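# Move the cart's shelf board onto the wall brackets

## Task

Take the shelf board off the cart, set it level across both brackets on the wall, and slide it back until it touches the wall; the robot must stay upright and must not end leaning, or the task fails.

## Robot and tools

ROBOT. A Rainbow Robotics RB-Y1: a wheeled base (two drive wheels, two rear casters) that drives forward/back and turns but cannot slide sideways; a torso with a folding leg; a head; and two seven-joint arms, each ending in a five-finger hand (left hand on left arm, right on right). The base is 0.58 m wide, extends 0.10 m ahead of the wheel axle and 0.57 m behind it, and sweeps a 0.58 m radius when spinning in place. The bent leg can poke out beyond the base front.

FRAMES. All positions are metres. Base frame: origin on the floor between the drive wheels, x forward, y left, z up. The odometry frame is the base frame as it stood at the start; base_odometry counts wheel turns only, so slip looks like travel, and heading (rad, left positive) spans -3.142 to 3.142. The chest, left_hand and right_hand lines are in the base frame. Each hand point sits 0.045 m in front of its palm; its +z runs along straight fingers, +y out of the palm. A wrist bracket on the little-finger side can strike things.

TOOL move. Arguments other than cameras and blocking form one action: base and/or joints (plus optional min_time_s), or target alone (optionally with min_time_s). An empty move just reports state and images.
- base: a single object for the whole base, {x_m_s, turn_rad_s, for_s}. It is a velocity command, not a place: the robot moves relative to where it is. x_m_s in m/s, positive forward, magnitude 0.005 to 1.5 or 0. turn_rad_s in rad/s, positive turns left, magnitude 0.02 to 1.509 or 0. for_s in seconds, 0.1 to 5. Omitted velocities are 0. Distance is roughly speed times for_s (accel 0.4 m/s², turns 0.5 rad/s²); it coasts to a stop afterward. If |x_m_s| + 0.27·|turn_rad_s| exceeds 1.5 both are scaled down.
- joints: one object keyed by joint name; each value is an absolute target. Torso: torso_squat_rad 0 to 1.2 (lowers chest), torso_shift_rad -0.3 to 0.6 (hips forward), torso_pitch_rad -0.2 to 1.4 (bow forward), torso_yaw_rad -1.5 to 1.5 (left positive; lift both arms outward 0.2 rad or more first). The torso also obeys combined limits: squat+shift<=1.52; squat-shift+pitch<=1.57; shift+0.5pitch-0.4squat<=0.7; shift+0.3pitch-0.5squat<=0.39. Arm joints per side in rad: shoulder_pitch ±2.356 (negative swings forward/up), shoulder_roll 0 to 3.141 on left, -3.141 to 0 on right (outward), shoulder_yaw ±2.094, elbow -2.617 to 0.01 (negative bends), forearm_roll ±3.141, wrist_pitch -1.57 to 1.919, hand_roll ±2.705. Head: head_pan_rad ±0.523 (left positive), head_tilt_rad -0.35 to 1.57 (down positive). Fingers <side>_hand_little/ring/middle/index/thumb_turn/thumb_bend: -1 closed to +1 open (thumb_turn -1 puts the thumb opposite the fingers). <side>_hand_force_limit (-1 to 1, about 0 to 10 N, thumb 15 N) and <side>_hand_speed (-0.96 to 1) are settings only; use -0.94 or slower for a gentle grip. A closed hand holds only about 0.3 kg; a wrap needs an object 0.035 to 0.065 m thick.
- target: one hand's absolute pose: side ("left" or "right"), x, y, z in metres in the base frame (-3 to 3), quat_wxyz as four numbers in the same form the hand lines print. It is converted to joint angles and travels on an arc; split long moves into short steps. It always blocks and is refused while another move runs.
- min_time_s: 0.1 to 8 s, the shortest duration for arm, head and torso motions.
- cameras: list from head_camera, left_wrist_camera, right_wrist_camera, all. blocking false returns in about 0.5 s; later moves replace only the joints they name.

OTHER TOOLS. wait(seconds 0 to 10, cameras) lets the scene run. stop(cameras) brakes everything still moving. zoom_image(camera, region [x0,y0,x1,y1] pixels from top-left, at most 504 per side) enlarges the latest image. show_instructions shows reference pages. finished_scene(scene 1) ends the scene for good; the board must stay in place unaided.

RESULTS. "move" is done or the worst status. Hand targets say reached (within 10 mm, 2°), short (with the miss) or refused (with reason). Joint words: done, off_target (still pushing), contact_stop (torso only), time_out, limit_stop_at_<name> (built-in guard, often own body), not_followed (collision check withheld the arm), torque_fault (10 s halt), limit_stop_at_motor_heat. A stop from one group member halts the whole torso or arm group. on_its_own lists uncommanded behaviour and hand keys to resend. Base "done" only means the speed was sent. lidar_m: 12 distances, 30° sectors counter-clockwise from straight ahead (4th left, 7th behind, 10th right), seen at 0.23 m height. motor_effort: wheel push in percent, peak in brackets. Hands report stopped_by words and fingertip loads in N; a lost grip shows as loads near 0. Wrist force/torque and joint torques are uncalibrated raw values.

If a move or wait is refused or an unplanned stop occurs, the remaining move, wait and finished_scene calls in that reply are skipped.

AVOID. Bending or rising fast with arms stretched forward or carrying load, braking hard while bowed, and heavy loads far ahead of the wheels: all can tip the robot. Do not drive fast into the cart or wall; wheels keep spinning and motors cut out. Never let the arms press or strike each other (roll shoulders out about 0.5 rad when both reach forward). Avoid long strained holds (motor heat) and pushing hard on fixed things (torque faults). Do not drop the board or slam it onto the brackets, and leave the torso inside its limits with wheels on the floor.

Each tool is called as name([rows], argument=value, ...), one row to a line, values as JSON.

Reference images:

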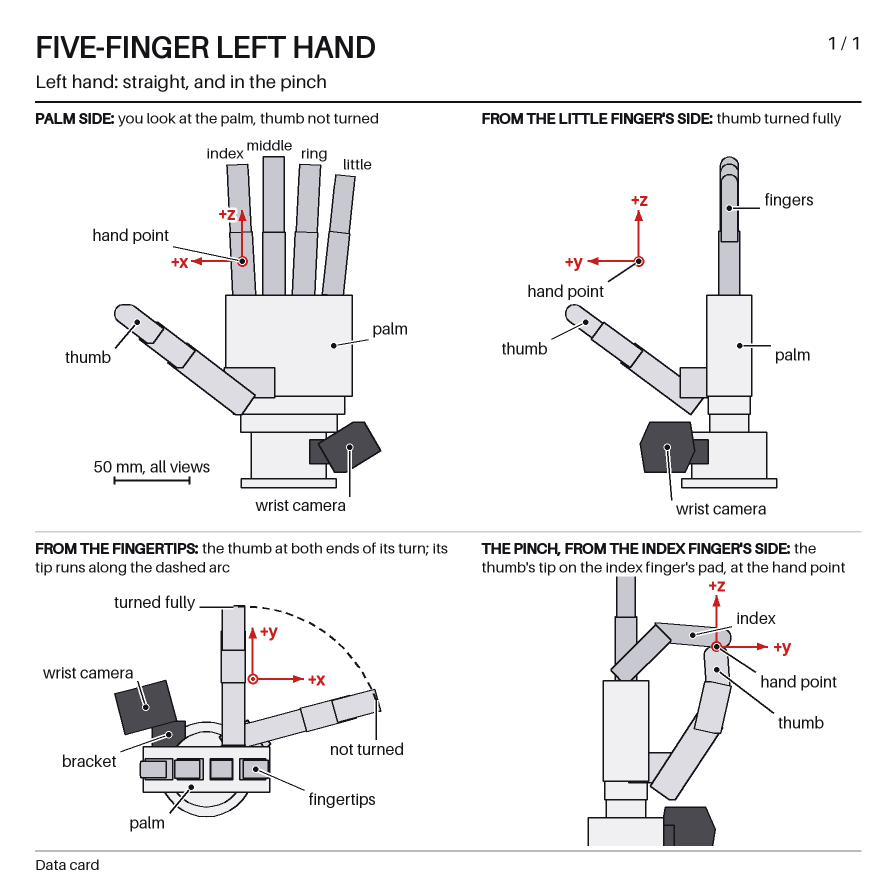

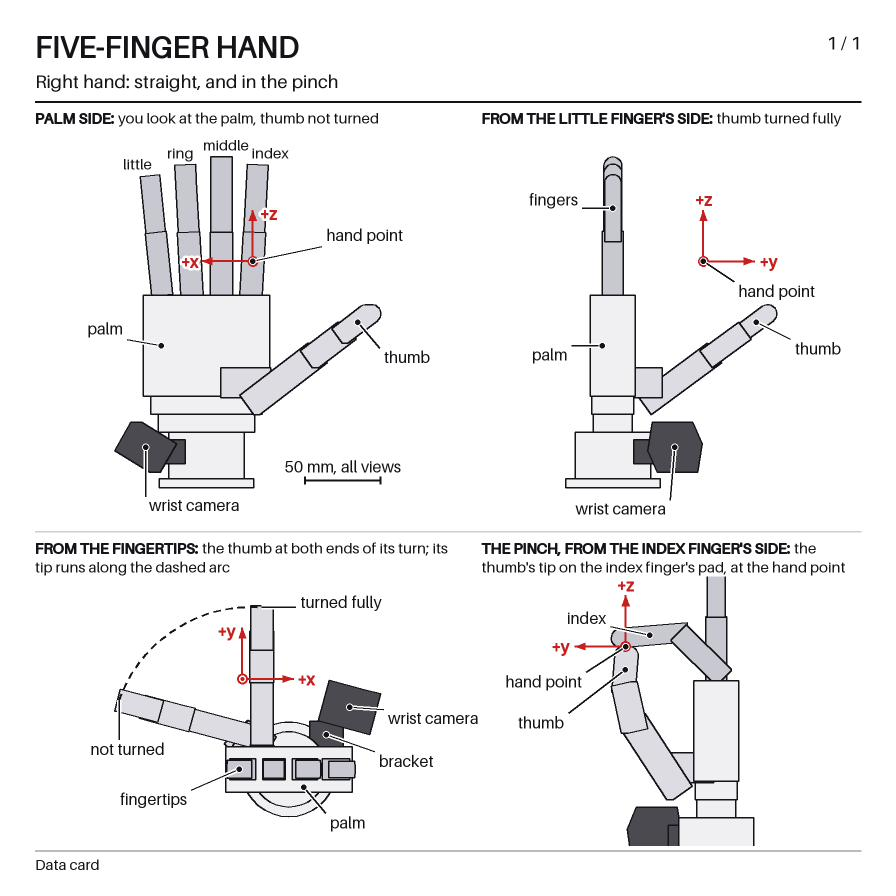

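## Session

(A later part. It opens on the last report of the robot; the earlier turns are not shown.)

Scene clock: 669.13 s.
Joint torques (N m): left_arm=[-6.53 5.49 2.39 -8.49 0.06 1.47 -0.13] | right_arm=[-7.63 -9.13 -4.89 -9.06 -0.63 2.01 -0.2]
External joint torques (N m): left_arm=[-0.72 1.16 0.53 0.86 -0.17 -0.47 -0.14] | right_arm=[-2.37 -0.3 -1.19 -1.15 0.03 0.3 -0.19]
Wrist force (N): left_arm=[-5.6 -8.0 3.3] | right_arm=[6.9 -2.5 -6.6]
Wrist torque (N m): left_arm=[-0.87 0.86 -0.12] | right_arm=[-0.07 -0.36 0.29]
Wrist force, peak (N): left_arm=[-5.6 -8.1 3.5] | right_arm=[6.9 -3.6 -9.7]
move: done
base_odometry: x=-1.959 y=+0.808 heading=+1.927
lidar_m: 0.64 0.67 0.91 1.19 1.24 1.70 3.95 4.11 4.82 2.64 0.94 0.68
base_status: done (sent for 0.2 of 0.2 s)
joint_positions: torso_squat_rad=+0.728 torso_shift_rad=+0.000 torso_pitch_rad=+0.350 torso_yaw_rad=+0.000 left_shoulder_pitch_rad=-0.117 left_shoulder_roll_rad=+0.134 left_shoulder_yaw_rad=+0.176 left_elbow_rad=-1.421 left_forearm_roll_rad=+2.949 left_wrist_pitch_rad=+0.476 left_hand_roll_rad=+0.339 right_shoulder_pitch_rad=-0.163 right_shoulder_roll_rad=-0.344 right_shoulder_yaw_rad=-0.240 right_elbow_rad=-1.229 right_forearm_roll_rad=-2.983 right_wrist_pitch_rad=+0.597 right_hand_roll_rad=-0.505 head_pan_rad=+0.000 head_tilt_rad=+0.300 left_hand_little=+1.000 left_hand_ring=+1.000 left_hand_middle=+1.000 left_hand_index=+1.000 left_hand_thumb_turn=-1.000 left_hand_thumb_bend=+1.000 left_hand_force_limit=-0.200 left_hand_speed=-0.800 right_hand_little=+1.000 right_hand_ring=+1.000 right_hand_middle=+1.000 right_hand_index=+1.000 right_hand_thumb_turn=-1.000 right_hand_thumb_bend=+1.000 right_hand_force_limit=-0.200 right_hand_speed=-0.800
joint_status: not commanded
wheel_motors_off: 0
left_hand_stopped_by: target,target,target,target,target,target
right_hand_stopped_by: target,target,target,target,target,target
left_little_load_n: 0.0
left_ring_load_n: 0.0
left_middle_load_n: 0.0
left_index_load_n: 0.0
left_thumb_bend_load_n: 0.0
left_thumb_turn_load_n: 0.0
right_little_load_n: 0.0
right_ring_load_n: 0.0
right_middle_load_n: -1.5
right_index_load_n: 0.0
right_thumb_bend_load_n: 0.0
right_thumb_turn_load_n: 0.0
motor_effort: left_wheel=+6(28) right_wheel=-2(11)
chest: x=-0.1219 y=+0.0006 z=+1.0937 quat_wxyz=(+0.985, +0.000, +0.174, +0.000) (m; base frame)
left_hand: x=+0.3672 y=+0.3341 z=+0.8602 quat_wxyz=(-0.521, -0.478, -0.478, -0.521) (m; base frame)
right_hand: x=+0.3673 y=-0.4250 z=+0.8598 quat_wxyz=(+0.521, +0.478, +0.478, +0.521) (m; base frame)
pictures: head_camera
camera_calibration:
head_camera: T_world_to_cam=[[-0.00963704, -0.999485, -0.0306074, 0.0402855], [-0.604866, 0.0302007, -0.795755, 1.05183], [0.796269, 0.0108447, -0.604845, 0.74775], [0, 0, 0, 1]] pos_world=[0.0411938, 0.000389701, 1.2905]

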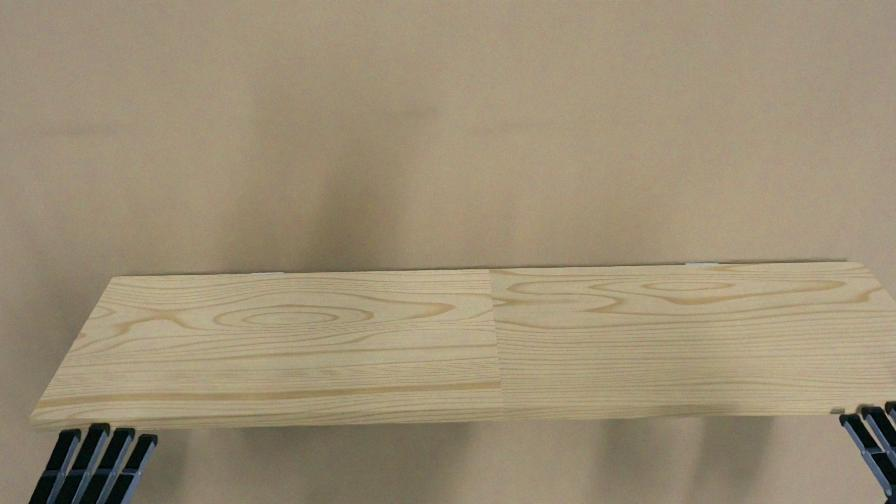

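move(base={"x_m_s": 0.02, "for_s": 0.2}, cameras=["head_camera"])

zoom_image(camera="head_camera", region=[90, 240, 490, 300])

zoom_image(camera="head_camera", region=[490, 230, 890, 290])

Scene clock: 675.37 s.
Joint torques (N m): left_arm=[-7 5.6 2.48 -8.39 0.14 1.5 -0.17] | right_arm=[-7.78 -9.2 -5.04 -9.07 -0.61 2.03 -0.19]
External joint torques (N m): left_arm=[-1.2 1.27 0.63 0.96 -0.09 -0.43 -0.18] | right_arm=[-2.53 -0.36 -1.34 -1.17 0.05 0.32 -0.18]
Wrist force (N): left_arm=[-5.7 -7.8 3.4] | right_arm=[6.6 -2.7 -5.2]
Wrist torque (N m): left_arm=[-0.86 0.89 -0.14] | right_arm=[-0.08 -0.42 0.29]
Wrist force, peak (N): left_arm=[-5.7 -8.0 3.3] | right_arm=[6.9 -3.2 -9.7]
move: done
base_odometry: x=-1.960 y=+0.812 heading=+1.928
lidar_m: 0.64 0.67 0.91 1.19 1.24 1.70 3.96 4.11 4.81 2.63 0.93 0.68
base_status: done (sent for 0.2 of 0.2 s)
joint_positions: torso_squat_rad=+0.728 torso_shift_rad=+0.000 torso_pitch_rad=+0.350 torso_yaw_rad=+0.000 left_shoulder_pitch_rad=-0.117 left_shoulder_roll_rad=+0.134 left_shoulder_yaw_rad=+0.176 left_elbow_rad=-1.421 left_forearm_roll_rad=+2.949 left_wrist_pitch_rad=+0.476 left_hand_roll_rad=+0.339 right_shoulder_pitch_rad=-0.163 right_shoulder_roll_rad=-0.344 right_shoulder_yaw_rad=-0.240 right_elbow_rad=-1.229 right_forearm_roll_rad=-2.983 right_wrist_pitch_rad=+0.597 right_hand_roll_rad=-0.505 head_pan_rad=+0.000 head_tilt_rad=+0.300 left_hand_little=+1.000 left_hand_ring=+1.000 left_hand_middle=+1.000 left_hand_index=+1.000 left_hand_thumb_turn=-1.000 left_hand_thumb_bend=+1.000 left_hand_force_limit=-0.200 left_hand_speed=-0.800 right_hand_little=+1.000 right_hand_ring=+1.000 right_hand_middle=+1.000 right_hand_index=+1.000 right_hand_thumb_turn=-1.000 right_hand_thumb_bend=+1.000 right_hand_force_limit=-0.200 right_hand_speed=-0.800
joint_status: not commanded
wheel_motors_off: 0
left_hand_stopped_by: target,target,target,target,target,target
right_hand_stopped_by: target,target,target,target,target,target
left_little_load_n: 0.0
left_ring_load_n: 0.0
left_middle_load_n: 0.0
left_index_load_n: 0.0
left_thumb_bend_load_n: 0.0
left_thumb_turn_load_n: 0.0
right_little_load_n: 0.0
right_ring_load_n: 0.0
right_middle_load_n: 0.0
right_index_load_n: 0.0
right_thumb_bend_load_n: 0.0
right_thumb_turn_load_n: 0.0
motor_effort: left_wheel=+7(23) right_wheel=-4(8)
chest: x=-0.1219 y=+0.0006 z=+1.0937 quat_wxyz=(+0.985, +0.000, +0.174, +0.000) (m; base frame)
left_hand: x=+0.3672 y=+0.3341 z=+0.8602 quat_wxyz=(-0.521, -0.478, -0.478, -0.521) (m; base frame)
right_hand: x=+0.3673 y=-0.4250 z=+0.8598 quat_wxyz=(+0.521, +0.478, +0.478, +0.521) (m; base frame)
pictures: head_camera
camera_calibration:
head_camera: T_world_to_cam=[[-0.00963704, -0.999485, -0.0306074, 0.0402855], [-0.604866, 0.0302007, -0.795755, 1.05183], [0.796269, 0.0108447, -0.604845, 0.74775], [0, 0, 0, 1]] pos_world=[0.0411938, 0.000389701, 1.2905]

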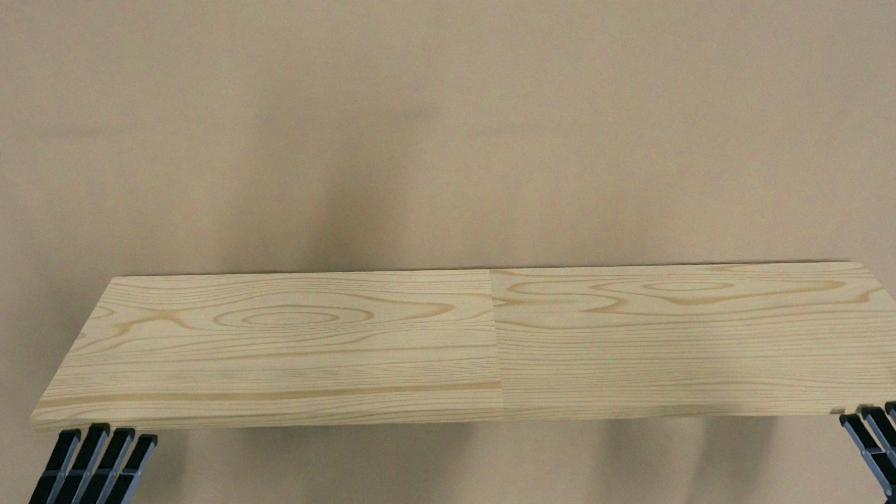

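Scaled by 1.260.

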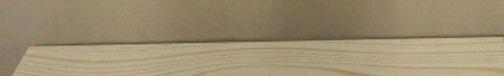

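Scaled by 1.260.

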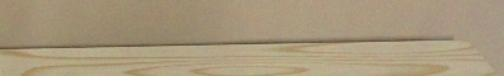

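move(base={"x_m_s": 0.02, "for_s": 0.25}, cameras=["head_camera", "left_wrist_camera", "right_wrist_camera"])

Scene clock: 680.40 s.
Joint torques (N m): left_arm=[-6.55 5.16 2.18 -8.56 -0.06 1.49 -0.04] | right_arm=[-8.07 -8.97 -4.78 -8.94 -0.54 1.88 -0.26]
External joint torques (N m): left_arm=[-0.74 0.83 0.33 0.79 -0.29 -0.44 -0.05] | right_arm=[-2.81 -0.13 -1.07 -1.03 0.12 0.17 -0.25]
Wrist force (N): left_arm=[-5.5 -7.9 3.5] | right_arm=[6.6 -3.1 -4.5]
Wrist torque (N m): left_arm=[-0.88 0.85 -0.12] | right_arm=[-0.11 -0.44 0.27]
Wrist force, peak (N): left_arm=[-5.9 -7.9 3.5] | right_arm=[6.7 -3.3 -9.7]
move: done
base_odometry: x=-1.962 y=+0.817 heading=+1.928
lidar_m: 0.63 0.66 0.90 1.19 1.24 1.70 3.97 4.12 4.82 2.60 0.92 0.67
base_status: done (sent for 0.27 of 0.27 s)
joint_positions: torso_squat_rad=+0.728 torso_shift_rad=+0.000 torso_pitch_rad=+0.350 torso_yaw_rad=+0.000 left_shoulder_pitch_rad=-0.117 left_shoulder_roll_rad=+0.134 left_shoulder_yaw_rad=+0.176 left_elbow_rad=-1.421 left_forearm_roll_rad=+2.949 left_wrist_pitch_rad=+0.476 left_hand_roll_rad=+0.339 right_shoulder_pitch_rad=-0.163 right_shoulder_roll_rad=-0.344 right_shoulder_yaw_rad=-0.240 right_elbow_rad=-1.229 right_forearm_roll_rad=-2.983 right_wrist_pitch_rad=+0.597 right_hand_roll_rad=-0.505 head_pan_rad=+0.000 head_tilt_rad=+0.300 left_hand_little=+1.000 left_hand_ring=+1.000 left_hand_middle=+1.000 left_hand_index=+1.000 left_hand_thumb_turn=-1.000 left_hand_thumb_bend=+1.000 left_hand_force_limit=-0.200 left_hand_speed=-0.800 right_hand_little=+1.000 right_hand_ring=+1.000 right_hand_middle=+1.000 right_hand_index=+1.000 right_hand_thumb_turn=-1.000 right_hand_thumb_bend=+1.000 right_hand_force_limit=-0.200 right_hand_speed=-0.800
joint_status: not commanded
wheel_motors_off: 0
left_hand_stopped_by: target,target,target,target,target,target
right_hand_stopped_by: target,target,target,target,target,target
left_little_load_n: 0.0
left_ring_load_n: 0.0
left_middle_load_n: 0.0
left_index_load_n: 0.0
left_thumb_bend_load_n: 0.0
left_thumb_turn_load_n: 0.0
right_little_load_n: 0.0
right_ring_load_n: 0.0
right_middle_load_n: 0.0
right_index_load_n: 0.0
right_thumb_bend_load_n: 0.0
right_thumb_turn_load_n: 0.0
motor_effort: left_wheel=+6(23) right_wheel=-4(9)
chest: x=-0.1219 y=+0.0006 z=+1.0937 quat_wxyz=(+0.985, +0.000, +0.174, +0.000) (m; base frame)
left_hand: x=+0.3672 y=+0.3341 z=+0.8601 quat_wxyz=(-0.521, -0.478, -0.478, -0.521) (m; base frame)
right_hand: x=+0.3673 y=-0.4250 z=+0.8598 quat_wxyz=(+0.521, +0.478, +0.478, +0.521) (m; base frame)
pictures: head_camera, left_wrist_camera, right_wrist_camera
camera_calibration:
head_camera: T_world_to_cam=[[-0.00964001, -0.999485, -0.0306081, 0.0402874], [-0.604929, 0.0302021, -0.795707, 1.05183], [0.796221, 0.0108451, -0.604908, 0.747754], [0, 0, 0, 1]] pos_world=[0.0412939, 0.000389702, 1.2905]
left_wrist_camera: T_world_to_cam=[[0.07491, 0.299128, -0.951268, 0.693457], [-0.538162, 0.815229, 0.213971, -0.263182], [0.839506, 0.495908, 0.222048, -0.552081], [0, 0, 0, 1]] pos_world=[0.269894, 0.280903, 0.838565]
right_wrist_camera: T_world_to_cam=[[-0.0714812, 0.256768, 0.963826, -0.692707], [-0.493608, -0.848785, 0.189512, -0.343419], [0.866742, -0.462206, 0.187415, -0.559931], [0, 0, 0, 1]] pos_world=[0.266285, -0.372428, 0.83767]

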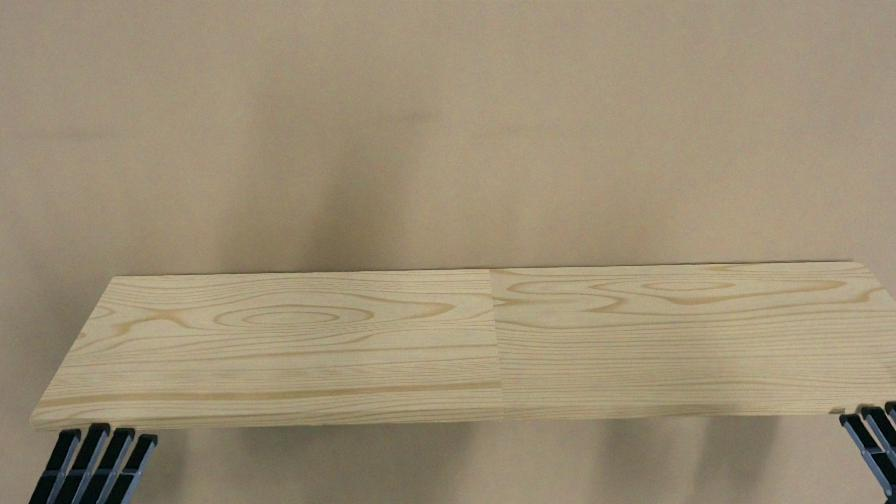

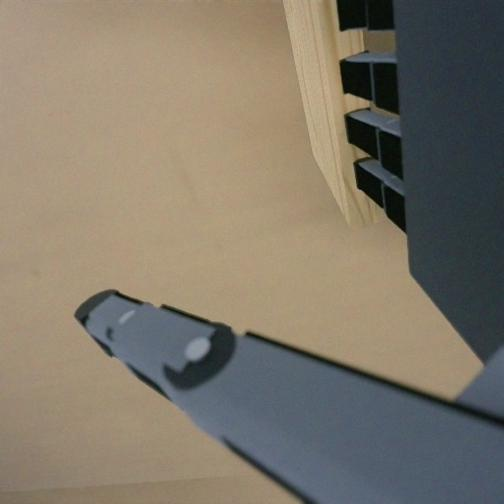

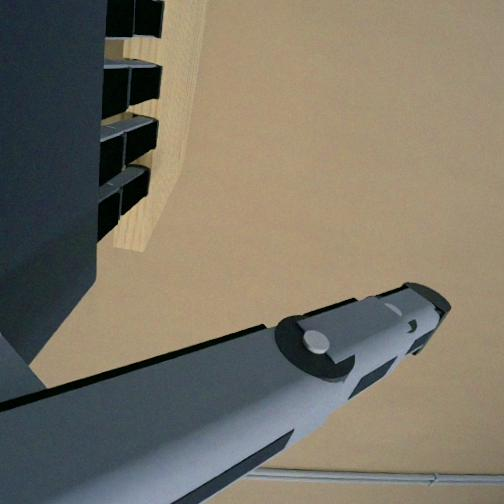

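move(base={"x_m_s": 0.02, "for_s": 0.25}, cameras=["head_camera"])

move(base={"x_m_s": 0.02, "for_s": 0.2}, cameras=["head_camera"])

Scene clock: 684.23 s.
Joint torques (N m): left_arm=[-6.52 5.24 2.56 -8.83 0.13 1.53 -0.09] | right_arm=[-7.69 -9.08 -4.93 -8.82 -0.55 1.84 -0.11]
External joint torques (N m): left_arm=[-0.72 0.9 0.71 0.52 -0.1 -0.41 -0.1] | right_arm=[-2.43 -0.24 -1.23 -0.92 0.11 0.13 -0.11]
Wrist force (N): left_arm=[-5.6 -8.0 3.3] | right_arm=[6.6 -3.1 -4.6]
Wrist torque (N m): left_arm=[-0.87 0.87 -0.12] | right_arm=[-0.09 -0.45 0.27]
Wrist force, peak (N): left_arm=[-5.6 -8.1 3.4] | right_arm=[6.8 -2.8 -9.8]
move: done
base_odometry: x=-1.964 y=+0.822 heading=+1.929
lidar_m: 0.62 0.65 0.89 1.20 1.24 1.70 3.96 4.13 4.82 2.58 0.92 0.66
base_status: done (sent for 0.27 of 0.27 s)
joint_positions: torso_squat_rad=+0.728 torso_shift_rad=+0.000 torso_pitch_rad=+0.350 torso_yaw_rad=+0.000 left_shoulder_pitch_rad=-0.117 left_shoulder_roll_rad=+0.134 left_shoulder_yaw_rad=+0.176 left_elbow_rad=-1.421 left_forearm_roll_rad=+2.949 left_wrist_pitch_rad=+0.476 left_hand_roll_rad=+0.339 right_shoulder_pitch_rad=-0.163 right_shoulder_roll_rad=-0.344 right_shoulder_yaw_rad=-0.240 right_elbow_rad=-1.229 right_forearm_roll_rad=-2.983 right_wrist_pitch_rad=+0.597 right_hand_roll_rad=-0.505 head_pan_rad=+0.000 head_tilt_rad=+0.300 left_hand_little=+1.000 left_hand_ring=+1.000 left_hand_middle=+1.000 left_hand_index=+1.000 left_hand_thumb_turn=-1.000 left_hand_thumb_bend=+1.000 left_hand_force_limit=-0.200 left_hand_speed=-0.800 right_hand_little=+1.000 right_hand_ring=+1.000 right_hand_middle=+1.000 right_hand_index=+1.000 right_hand_thumb_turn=-1.000 right_hand_thumb_bend=+1.000 right_hand_force_limit=-0.200 right_hand_speed=-0.800
joint_status: not commanded
wheel_motors_off: 0
left_hand_stopped_by: target,target,target,target,target,target
right_hand_stopped_by: target,target,target,target,target,target
left_little_load_n: 0.5
left_ring_load_n: 0.0
left_middle_load_n: 0.0
left_index_load_n: 0.0
left_thumb_bend_load_n: 0.0
left_thumb_turn_load_n: 0.0
right_little_load_n: 0.0
right_ring_load_n: 0.0
right_middle_load_n: 0.0
right_index_load_n: 0.0
right_thumb_bend_load_n: 0.0
right_thumb_turn_load_n: 0.0
motor_effort: left_wheel=+5(23) right_wheel=-2(8)
chest: x=-0.1219 y=+0.0006 z=+1.0937 quat_wxyz=(+0.985, +0.000, +0.174, +0.000) (m; base frame)
left_hand: x=+0.3672 y=+0.3341 z=+0.8601 quat_wxyz=(-0.521, -0.478, -0.478, -0.521) (m; base frame)
right_hand: x=+0.3673 y=-0.4250 z=+0.8598 quat_wxyz=(+0.521, +0.478, +0.478, +0.521) (m; base frame)
pictures: head_camera
camera_calibration:
head_camera: T_world_to_cam=[[-0.00964001, -0.999485, -0.0306081, 0.0402874], [-0.604929, 0.0302021, -0.795707, 1.05183], [0.796221, 0.0108451, -0.604908, 0.747754], [0, 0, 0, 1]] pos_world=[0.0412939, 0.000389702, 1.2905]

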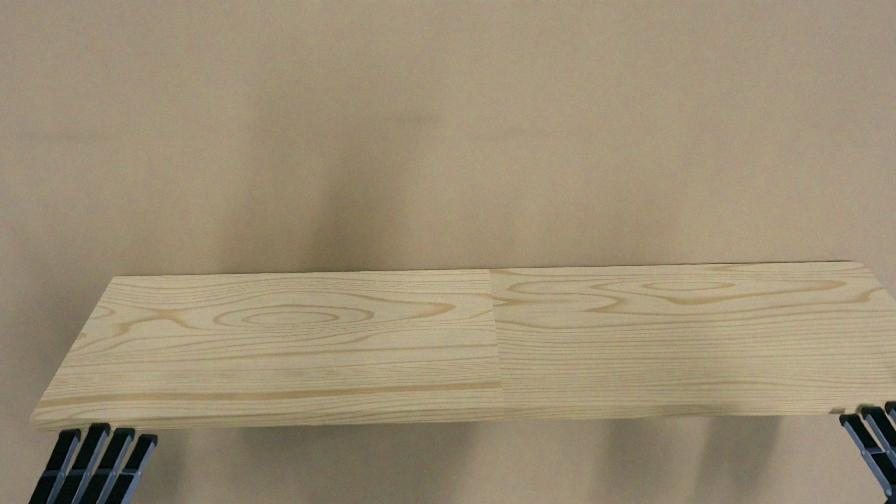

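Scene clock: 685.13 s.
Joint torques (N m): left_arm=[-6.56 5.47 2.47 -8.55 0.01 1.48 -0.31] | right_arm=[-8.18 -9.14 -4.79 -8.93 -0.54 1.89 -0.23]
External joint torques (N m): left_arm=[-0.75 1.13 0.62 0.81 -0.22 -0.46 -0.32] | right_arm=[-2.92 -0.3 -1.09 -1.02 0.12 0.18 -0.22]
Wrist force (N): left_arm=[-5.5 -7.6 2.6] | right_arm=[6.9 -1.8 -8.8]
Wrist torque (N m): left_arm=[-0.85 0.87 -0.14] | right_arm=[0.08 -0.35 0.33]
Wrist force, peak (N): left_arm=[-5.6 -7.7 3.0] | right_arm=[6.9 -1.6 -11.0]
move: done
base_odometry: x=-1.965 y=+0.825 heading=+1.929
lidar_m: 0.62 0.65 0.89 1.19 1.24 1.70 3.96 4.13 4.82 2.56 0.91 0.65
base_status: done (sent for 0.2 of 0.2 s)
joint_positions: torso_squat_rad=+0.728 torso_shift_rad=+0.000 torso_pitch_rad=+0.350 torso_yaw_rad=+0.000 left_shoulder_pitch_rad=-0.117 left_shoulder_roll_rad=+0.134 left_shoulder_yaw_rad=+0.176 left_elbow_rad=-1.421 left_forearm_roll_rad=+2.949 left_wrist_pitch_rad=+0.476 left_hand_roll_rad=+0.339 right_shoulder_pitch_rad=-0.163 right_shoulder_roll_rad=-0.344 right_shoulder_yaw_rad=-0.240 right_elbow_rad=-1.229 right_forearm_roll_rad=-2.983 right_wrist_pitch_rad=+0.597 right_hand_roll_rad=-0.505 head_pan_rad=+0.000 head_tilt_rad=+0.300 left_hand_little=+1.000 left_hand_ring=+1.000 left_hand_middle=+1.000 left_hand_index=+1.000 left_hand_thumb_turn=-1.000 left_hand_thumb_bend=+1.000 left_hand_force_limit=-0.200 left_hand_speed=-0.800 right_hand_little=+1.000 right_hand_ring=+1.000 right_hand_middle=+1.000 right_hand_index=+1.000 right_hand_thumb_turn=-1.000 right_hand_thumb_bend=+1.000 right_hand_force_limit=-0.200 right_hand_speed=-0.800
joint_status: not commanded
wheel_motors_off: 0
left_hand_stopped_by: target,target,target,target,target,target
right_hand_stopped_by: target,target,target,target,target,target
left_little_load_n: 0.0
left_ring_load_n: 0.0
left_middle_load_n: -1.0
left_index_load_n: 0.0
left_thumb_bend_load_n: 0.0
left_thumb_turn_load_n: 0.0
right_little_load_n: 0.0
right_ring_load_n: 0.0
right_middle_load_n: -2.5
right_index_load_n: 0.0
right_thumb_bend_load_n: -0.5
right_thumb_turn_load_n: 0.0
motor_effort: left_wheel=+9(22) right_wheel=-3(8)
chest: x=-0.1219 y=+0.0006 z=+1.0937 quat_wxyz=(+0.985, +0.000, +0.174, +0.000) (m; base frame)
left_hand: x=+0.3672 y=+0.3341 z=+0.8602 quat_wxyz=(-0.521, -0.478, -0.478, -0.521) (m; base frame)
right_hand: x=+0.3673 y=-0.4250 z=+0.8599 quat_wxyz=(+0.521, +0.478, +0.478, +0.521) (m; base frame)
pictures: head_camera
camera_calibration:
head_camera: T_world_to_cam=[[-0.009638, -0.999485, -0.0306087, 0.0402872], [-0.604866, 0.0302022, -0.795755, 1.05183], [0.796269, 0.0108446, -0.604845, 0.74775], [0, 0, 0, 1]] pos_world=[0.0411938, 0.000389704, 1.2905]

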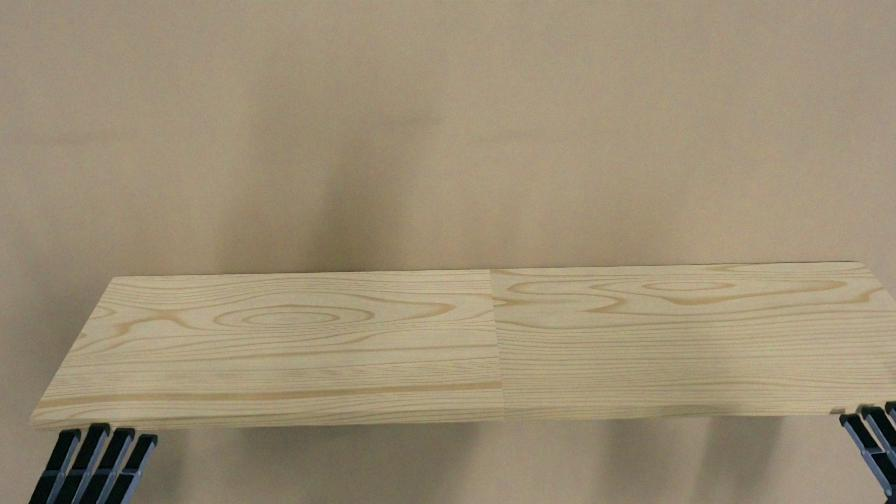

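move(base={"x_m_s": 0.02, "for_s": 0.2}, cameras=["head_camera"])

Scene clock: 687.80 s.
Joint torques (N m): left_arm=[-6.75 5.55 2.59 -8.6 0.1 1.49 -0.02] | right_arm=[-8.1 -8.96 -4.89 -8.88 -0.53 1.85 -0.12]
External joint torques (N m): left_arm=[-0.94 1.21 0.74 0.76 -0.13 -0.44 -0.03] | right_arm=[-2.85 -0.12 -1.19 -0.97 0.13 0.14 -0.11]
Wrist force (N): left_arm=[-5.5 -7.8 3.4] | right_arm=[6.7 -2.8 -5.6]
Wrist torque (N m): left_arm=[-0.85 0.86 -0.12] | right_arm=[-0.11 -0.42 0.28]
Wrist force, peak (N): left_arm=[-5.8 -7.8 3.3] | right_arm=[6.5 -2.9 -9.7]
move: done
base_odometry: x=-1.966 y=+0.829 heading=+1.930
lidar_m: 0.62 0.64 0.89 1.19 1.24 1.71 3.98 4.14 4.81 2.55 0.90 0.66
base_status: done (sent for 0.2 of 0.2 s)
joint_positions: torso_squat_rad=+0.728 torso_shift_rad=+0.000 torso_pitch_rad=+0.350 torso_yaw_rad=+0.000 left_shoulder_pitch_rad=-0.117 left_shoulder_roll_rad=+0.134 left_shoulder_yaw_rad=+0.176 left_elbow_rad=-1.421 left_forearm_roll_rad=+2.949 left_wrist_pitch_rad=+0.476 left_hand_roll_rad=+0.339 right_shoulder_pitch_rad=-0.163 right_shoulder_roll_rad=-0.344 right_shoulder_yaw_rad=-0.240 right_elbow_rad=-1.229 right_forearm_roll_rad=-2.983 right_wrist_pitch_rad=+0.597 right_hand_roll_rad=-0.505 head_pan_rad=+0.000 head_tilt_rad=+0.300 left_hand_little=+1.000 left_hand_ring=+1.000 left_hand_middle=+1.000 left_hand_index=+1.000 left_hand_thumb_turn=-1.000 left_hand_thumb_bend=+1.000 left_hand_force_limit=-0.200 left_hand_speed=-0.800 right_hand_little=+1.000 right_hand_ring=+1.000 right_hand_middle=+1.000 right_hand_index=+1.000 right_hand_thumb_turn=-1.000 right_hand_thumb_bend=+1.000 right_hand_force_limit=-0.200 right_hand_speed=-0.800
joint_status: not commanded
wheel_motors_off: 0
left_hand_stopped_by: target,target,target,target,target,target
right_hand_stopped_by: target,target,target,target,target,target
left_little_load_n: 0.0
left_ring_load_n: 0.0
left_middle_load_n: 0.0
left_index_load_n: 0.0
left_thumb_bend_load_n: 0.0
left_thumb_turn_load_n: 0.0
right_little_load_n: 0.0
right_ring_load_n: 0.0
right_middle_load_n: 0.0
right_index_load_n: 0.0
right_thumb_bend_load_n: 0.0
right_thumb_turn_load_n: 0.0
motor_effort: left_wheel=+6(24) right_wheel=-4(10)
chest: x=-0.1219 y=+0.0006 z=+1.0937 quat_wxyz=(+0.985, +0.000, +0.174, +0.000) (m; base frame)
left_hand: x=+0.3672 y=+0.3341 z=+0.8602 quat_wxyz=(-0.521, -0.478, -0.478, -0.521) (m; base frame)
right_hand: x=+0.3673 y=-0.4250 z=+0.8598 quat_wxyz=(+0.521, +0.478, +0.478, +0.521) (m; base frame)
pictures: head_camera
camera_calibration:
head_camera: T_world_to_cam=[[-0.009638, -0.999485, -0.0306087, 0.0402872], [-0.604866, 0.0302022, -0.795755, 1.05183], [0.796269, 0.0108446, -0.604845, 0.74775], [0, 0, 0, 1]] pos_world=[0.0411938, 0.000389704, 1.2905]

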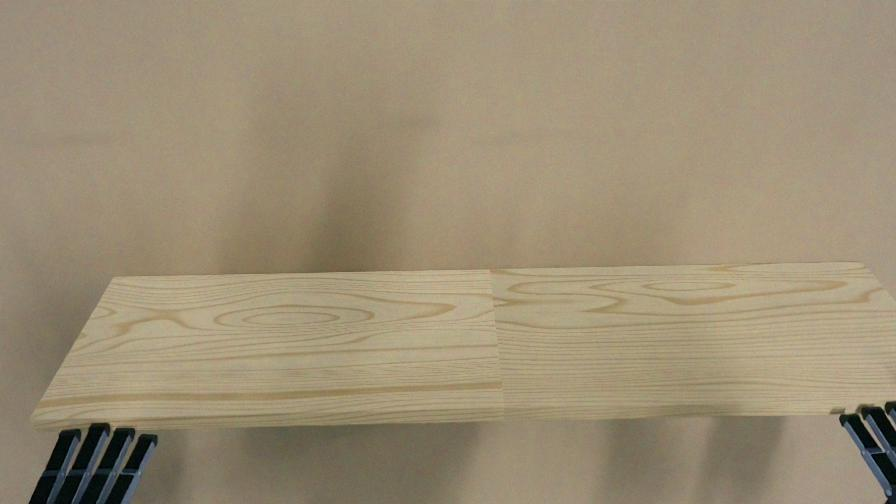

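move(base={"x_m_s": 0.02, "for_s": 0.17})

move(base={"x_m_s": 0.02, "for_s": 0.17}, cameras=["head_camera"])

Scene clock: 695.57 s.
Joint torques (N m): left_arm=[-6.57 5.17 2.43 -8.71 0.1 1.44 -0.1] | right_arm=[-8.18 -8.89 -4.76 -9.07 -0.54 1.78 -0.23]
External joint torques (N m): left_arm=[-0.76 0.84 0.58 0.64 -0.12 -0.5 -0.11] | right_arm=[-2.92 -0.05 -1.06 -1.17 0.12 0.07 -0.22]
Wrist force (N): left_arm=[-5.4 -7.5 3.2] | right_arm=[6.5 -2.8 -7.0]
Wrist torque (N m): left_arm=[-0.79 0.83 -0.14] | right_arm=[-0.04 -0.39 0.27]
Wrist force, peak (N): left_arm=[-5.7 -8.1 3.3] | right_arm=[7.3 -1.2 -12.6]
move: done
base_odometry: x=-1.968 y=+0.832 heading=+1.931
lidar_m: 0.62 0.65 0.88 1.19 1.23 1.71 3.98 4.13 4.81 2.53 0.90 0.65
base_status: done (sent for 0.17 of 0.17 s)
joint_positions: torso_squat_rad=+0.728 torso_shift_rad=+0.000 torso_pitch_rad=+0.350 torso_yaw_rad=+0.000 left_shoulder_pitch_rad=-0.117 left_shoulder_roll_rad=+0.134 left_shoulder_yaw_rad=+0.176 left_elbow_rad=-1.421 left_forearm_roll_rad=+2.949 left_wrist_pitch_rad=+0.476 left_hand_roll_rad=+0.339 right_shoulder_pitch_rad=-0.163 right_shoulder_roll_rad=-0.344 right_shoulder_yaw_rad=-0.240 right_elbow_rad=-1.228 right_forearm_roll_rad=-2.983 right_wrist_pitch_rad=+0.597 right_hand_roll_rad=-0.505 head_pan_rad=+0.000 head_tilt_rad=+0.300 left_hand_little=+1.000 left_hand_ring=+1.000 left_hand_middle=+1.000 left_hand_index=+1.000 left_hand_thumb_turn=-1.000 left_hand_thumb_bend=+1.000 left_hand_force_limit=-0.200 left_hand_speed=-0.800 right_hand_little=+1.000 right_hand_ring=+1.000 right_hand_middle=+1.000 right_hand_index=+1.000 right_hand_thumb_turn=-1.000 right_hand_thumb_bend=+1.000 right_hand_force_limit=-0.200 right_hand_speed=-0.800
joint_status: not commanded
wheel_motors_off: 0
left_hand_stopped_by: target,target,target,target,target,target
right_hand_stopped_by: target,target,target,target,target,target
left_little_load_n: 0.0
left_ring_load_n: 0.0
left_middle_load_n: 0.0
left_index_load_n: 0.0
left_thumb_bend_load_n: 0.0
left_thumb_turn_load_n: 0.0
right_little_load_n: 0.5
right_ring_load_n: 0.0
right_middle_load_n: -1.0
right_index_load_n: 0.0
right_thumb_bend_load_n: -0.5
right_thumb_turn_load_n: 0.0
motor_effort: left_wheel=+8(23) right_wheel=-3(11)
chest: x=-0.1219 y=+0.0006 z=+1.0937 quat_wxyz=(+0.985, +0.000, +0.174, +0.000) (m; base frame)
left_hand: x=+0.3671 y=+0.3341 z=+0.8602 quat_wxyz=(-0.521, -0.478, -0.478, -0.521) (m; base frame)
right_hand: x=+0.3672 y=-0.4250 z=+0.8598 quat_wxyz=(+0.521, +0.478, +0.478, +0.521) (m; base frame)
pictures: none

Scene clock: 696.13 s.
Joint torques (N m): left_arm=[-12.51 5.66 2.22 -9.69 0.28 0.75 -0.12] | right_arm=[-16.99 -11.09 -5.01 -10.63 -0.51 -0.38 -0.3]
External joint torques (N m): left_arm=[-6.71 1.32 0.36 -0.34 0.04 -1.19 -0.13] | right_arm=[-11.76 -2.26 -1.31 -2.73 0.16 -2.11 -0.29]
Wrist force (N): left_arm=[-9.0 -5.0 -19.2] | right_arm=[11.5 2.4 -38.4]
Wrist torque (N m): left_arm=[0.35 0.15 -0.40] | right_arm=[1.55 0.65 0.68]
Wrist force, peak (N): left_arm=[-9.5 -3.7 -29.4] | right_arm=[12.6 2.4 -47.7]
move: done
base_odometry: x=-1.969 y=+0.835 heading=+1.931
lidar_m: 0.61 0.64 0.88 1.19 1.25 1.71 3.99 4.15 4.82 2.51 0.89 0.64
base_status: done (sent for 0.17 of 0.17 s)
joint_positions: torso_squat_rad=+0.728 torso_shift_rad=-0.001 torso_pitch_rad=+0.349 torso_yaw_rad=+0.000 left_shoulder_pitch_rad=-0.116 left_shoulder_roll_rad=+0.134 left_shoulder_yaw_rad=+0.176 left_elbow_rad=-1.420 left_forearm_roll_rad=+2.949 left_wrist_pitch_rad=+0.476 left_hand_roll_rad=+0.339 right_shoulder_pitch_rad=-0.161 right_shoulder_roll_rad=-0.343 right_shoulder_yaw_rad=-0.240 right_elbow_rad=-1.228 right_forearm_roll_rad=-2.983 right_wrist_pitch_rad=+0.597 right_hand_roll_rad=-0.505 head_pan_rad=+0.000 head_tilt_rad=+0.300 left_hand_little=+1.000 left_hand_ring=+1.000 left_hand_middle=+0.999 left_hand_index=+1.000 left_hand_thumb_turn=-1.000 left_hand_thumb_bend=+1.000 left_hand_force_limit=-0.200 left_hand_speed=-0.800 right_hand_little=+1.000 right_hand_ring=+1.000 right_hand_middle=+0.999 right_hand_index=+1.000 right_hand_thumb_turn=-1.000 right_hand_thumb_bend=+1.000 right_hand_force_limit=-0.200 right_hand_speed=-0.800
joint_status: not commanded
wheel_motors_off: 0
left_hand_stopped_by: target,target,target,target,target,target
right_hand_stopped_by: target,target,target,target,target,target
left_little_load_n: 0.0
left_ring_load_n: 0.0
left_middle_load_n: -5.5
left_index_load_n: 0.0
left_thumb_bend_load_n: 0.0
left_thumb_turn_load_n: 0.0
right_little_load_n: 0.0
right_ring_load_n: 0.0
right_middle_load_n: -10.0
right_index_load_n: 0.0
right_thumb_bend_load_n: 0.0
right_thumb_turn_load_n: 0.0
motor_effort: left_wheel=+22(26) right_wheel=+7(8)
chest: x=-0.1224 y=+0.0006 z=+1.0937 quat_wxyz=(+0.985, +0.000, +0.174, +0.000) (m; base frame)
left_hand: x=+0.3663 y=+0.3343 z=+0.8598 quat_wxyz=(-0.521, -0.478, -0.479, -0.521) (m; base frame)
right_hand: x=+0.3660 y=-0.4254 z=+0.8591 quat_wxyz=(+0.521, +0.479, +0.478, +0.520) (m; base frame)
pictures: head_camera
camera_calibration:
head_camera: T_world_to_cam=[[-0.00975817, -0.999483, -0.0306338, 0.0403222], [-0.604351, 0.0303019, -0.796142, 1.05202], [0.796658, 0.0107447, -0.604334, 0.747612], [0, 0, 0, 1]] pos_world=[0.0405931, 0.000390243, 1.2906]

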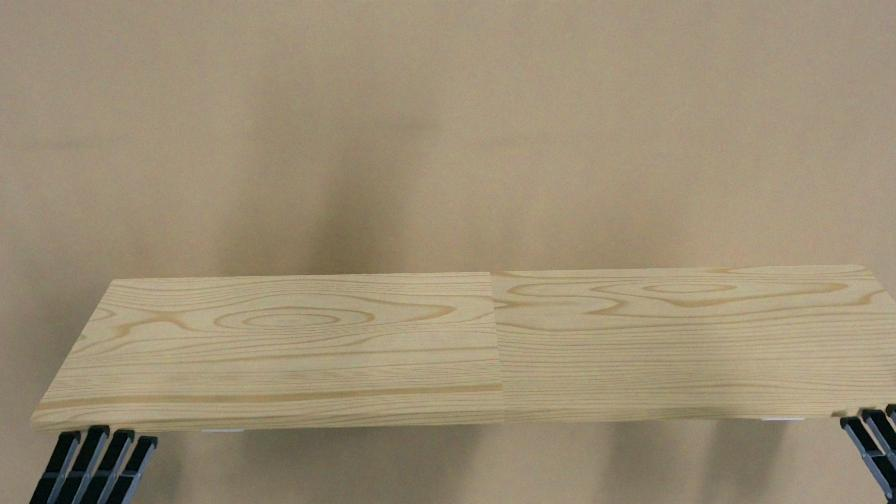

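move(base={"x_m_s": -0.03, "for_s": 0.5})

move(base={"x_m_s": -0.1, "for_s": 1.5}, cameras=["all"])

Scene clock: 699.60 s.
Joint torques (N m): left_arm=[-6.85 5.17 2.12 -9.13 0.3 1.57 -0.07] | right_arm=[-7.63 -10.29 -4.76 -8.97 -0.53 2.03 -0.11]
External joint torques (N m): left_arm=[-1.05 0.83 0.27 0.22 0.07 -0.36 -0.08] | right_arm=[-2.37 -1.46 -1.06 -1.07 0.13 0.32 -0.1]
Wrist force (N): left_arm=[-5.6 -7.8 3.3] | right_arm=[6.4 -3.4 -4.6]
Wrist torque (N m): left_arm=[-0.87 0.86 -0.15] | right_arm=[-0.15 -0.41 0.25]
Wrist force, peak (N): left_arm=[-8.7 -4.7 -21.7] | right_arm=[12.3 3.0 -41.0]
move: done
base_odometry: x=-1.963 y=+0.821 heading=+1.930
lidar_m: 0.63 0.66 0.90 1.19 1.24 1.72 3.97 4.13 4.81 2.58 0.91 0.66
base_status: done (sent for 0.5 of 0.5 s)
joint_positions: torso_squat_rad=+0.728 torso_shift_rad=+0.000 torso_pitch_rad=+0.350 torso_yaw_rad=+0.000 left_shoulder_pitch_rad=-0.117 left_shoulder_roll_rad=+0.134 left_shoulder_yaw_rad=+0.176 left_elbow_rad=-1.420 left_forearm_roll_rad=+2.949 left_wrist_pitch_rad=+0.476 left_hand_roll_rad=+0.339 right_shoulder_pitch_rad=-0.163 right_shoulder_roll_rad=-0.344 right_shoulder_yaw_rad=-0.240 right_elbow_rad=-1.229 right_forearm_roll_rad=-2.983 right_wrist_pitch_rad=+0.597 right_hand_roll_rad=-0.505 head_pan_rad=+0.000 head_tilt_rad=+0.300 left_hand_little=+1.000 left_hand_ring=+1.000 left_hand_middle=+1.000 left_hand_index=+1.000 left_hand_thumb_turn=-1.000 left_hand_thumb_bend=+1.000 left_hand_force_limit=-0.200 left_hand_speed=-0.800 right_hand_little=+1.000 right_hand_ring=+1.000 right_hand_middle=+1.000 right_hand_index=+1.000 right_hand_thumb_turn=-1.000 right_hand_thumb_bend=+1.000 right_hand_force_limit=-0.200 right_hand_speed=-0.800
joint_status: not commanded
wheel_motors_off: 0
left_hand_stopped_by: target,target,target,target,target,target
right_hand_stopped_by: target,target,target,target,target,target
left_little_load_n: 0.0
left_ring_load_n: 0.0
left_middle_load_n: 0.0
left_index_load_n: 0.0
left_thumb_bend_load_n: 0.0
left_thumb_turn_load_n: 0.0
right_little_load_n: -0.5
right_ring_load_n: -0.5
right_middle_load_n: 0.0
right_index_load_n: 0.0
right_thumb_bend_load_n: 0.0
right_thumb_turn_load_n: 0.0
motor_effort: left_wheel=-12(20) right_wheel=+9(19)
chest: x=-0.1219 y=+0.0006 z=+1.0937 quat_wxyz=(+0.985, +0.000, +0.174, +0.000) (m; base frame)
left_hand: x=+0.3672 y=+0.3341 z=+0.8600 quat_wxyz=(-0.521, -0.478, -0.478, -0.521) (m; base frame)
right_hand: x=+0.3673 y=-0.4250 z=+0.8598 quat_wxyz=(+0.521, +0.478, +0.478, +0.521) (m; base frame)
pictures: none

Scene clock: 702.17 s.
Joint torques (N m): left_arm=[-6.11 5.48 2.58 -9.18 0.34 1.57 -0.26] | right_arm=[-7.12 -10.23 -4.88 -8.68 -0.61 1.92 -0.08]
External joint torques (N m): left_arm=[-0.3 1.15 0.73 0.17 0.11 -0.37 -0.27] | right_arm=[-1.86 -1.4 -1.19 -0.78 0.05 0.21 -0.07]
Wrist force (N): left_arm=[-5.7 -7.7 3.1] | right_arm=[6.7 -2.9 -4.4]
Wrist torque (N m): left_arm=[-0.83 0.90 -0.14] | right_arm=[-0.07 -0.45 0.27]
Wrist force, peak (N): left_arm=[-5.5 -8.2 3.4] | right_arm=[6.8 -3.1 -4.7]
move: done
base_odometry: x=-1.911 y=+0.680 heading=+1.931
lidar_m: 0.78 0.82 1.11 1.19 1.24 1.70 3.82 3.97 4.82 3.16 1.12 0.82
base_status: done (sent for 1.5 of 1.5 s)
joint_positions: torso_squat_rad=+0.728 torso_shift_rad=+0.000 torso_pitch_rad=+0.350 torso_yaw_rad=+0.000 left_shoulder_pitch_rad=-0.117 left_shoulder_roll_rad=+0.134 left_shoulder_yaw_rad=+0.176 left_elbow_rad=-1.420 left_forearm_roll_rad=+2.949 left_wrist_pitch_rad=+0.476 left_hand_roll_rad=+0.339 right_shoulder_pitch_rad=-0.163 right_shoulder_roll_rad=-0.344 right_shoulder_yaw_rad=-0.240 right_elbow_rad=-1.229 right_forearm_roll_rad=-2.983 right_wrist_pitch_rad=+0.597 right_hand_roll_rad=-0.505 head_pan_rad=+0.000 head_tilt_rad=+0.300 left_hand_little=+1.000 left_hand_ring=+1.000 left_hand_middle=+1.000 left_hand_index=+1.000 left_hand_thumb_turn=-1.000 left_hand_thumb_bend=+1.000 left_hand_force_limit=-0.200 left_hand_speed=-0.800 right_hand_little=+1.000 right_hand_ring=+1.000 right_hand_middle=+1.000 right_hand_index=+1.000 right_hand_thumb_turn=-1.000 right_hand_thumb_bend=+1.000 right_hand_force_limit=-0.200 right_hand_speed=-0.800
joint_status: not commanded
wheel_motors_off: 0
left_hand_stopped_by: target,target,target,target,target,target
right_hand_stopped_by: target,target,target,target,target,target
left_little_load_n: 0.0
left_ring_load_n: 0.0
left_middle_load_n: 0.0
left_index_load_n: 0.0
left_thumb_bend_load_n: 0.0
left_thumb_turn_load_n: 0.0
right_little_load_n: 0.0
right_ring_load_n: 0.0
right_middle_load_n: 0.0
right_index_load_n: 0.0
right_thumb_bend_load_n: 0.0
right_thumb_turn_load_n: 0.0
motor_effort: left_wheel=+7(39) right_wheel=-7(15)
chest: x=-0.1219 y=+0.0006 z=+1.0937 quat_wxyz=(+0.985, +0.000, +0.174, +0.000) (m; base frame)
left_hand: x=+0.3672 y=+0.3341 z=+0.8601 quat_wxyz=(-0.521, -0.478, -0.478, -0.521) (m; base frame)
right_hand: x=+0.3673 y=-0.4250 z=+0.8599 quat_wxyz=(+0.521, +0.478, +0.478, +0.521) (m; base frame)
pictures: head_camera, left_wrist_camera, right_wrist_camera
camera_calibration:
head_camera: T_world_to_cam=[[-0.00977707, -0.999483, -0.0306264, 0.0403173], [-0.604861, 0.0303005, -0.795755, 1.05189], [0.796271, 0.0107446, -0.604844, 0.747669], [0, 0, 0, 1]] pos_world=[0.0412938, 0.000390241, 1.2905]
left_wrist_camera: T_world_to_cam=[[0.0749323, 0.299133, -0.951265, 0.693476], [-0.538048, 0.815298, 0.213994, -0.26317], [0.839577, 0.495791, 0.22204, -0.552012], [0, 0, 0, 1]] pos_world=[0.269895, 0.280803, 0.838565]
right_wrist_camera: T_world_to_cam=[[-0.071736, 0.256483, 0.963883, -0.692913], [-0.493716, -0.84881, 0.189119, -0.343004], [0.86666, -0.462318, 0.18752, -0.560011], [0, 0, 0, 1]] pos_world=[0.266286, -0.372327, 0.837769]

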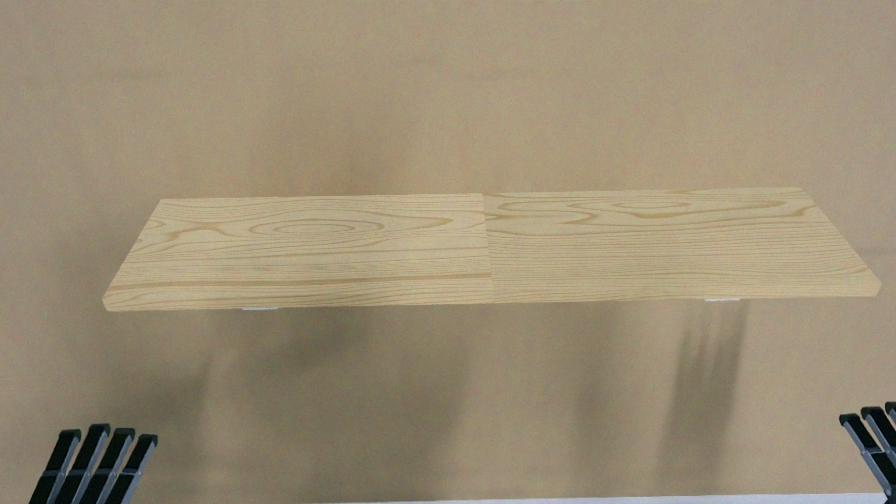

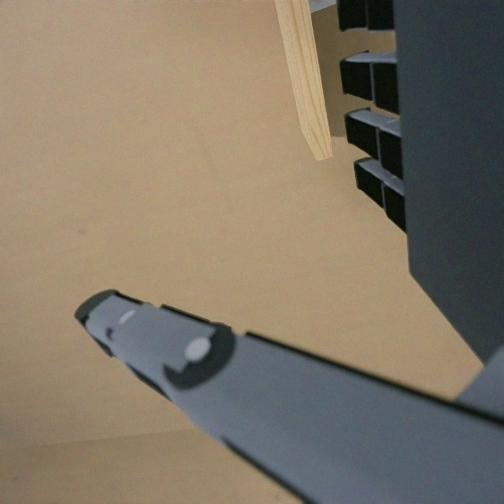

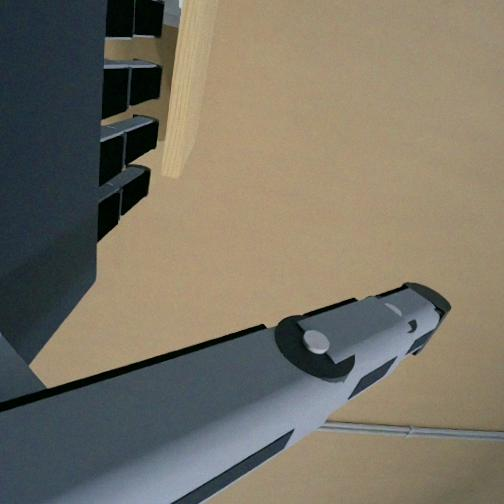

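zoom_image(camera="head_camera", region=[90, 170, 500, 330])

zoom_image(camera="head_camera", region=[480, 160, 890, 320])

Scaled by 1.229.

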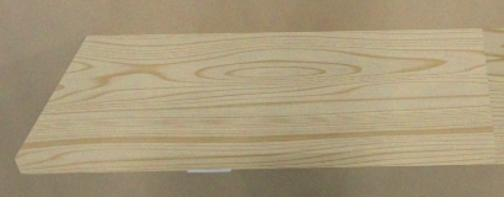

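Scaled by 1.229.

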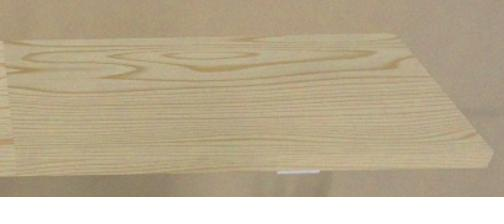

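finished_scene()

The scene is finished: the task was done.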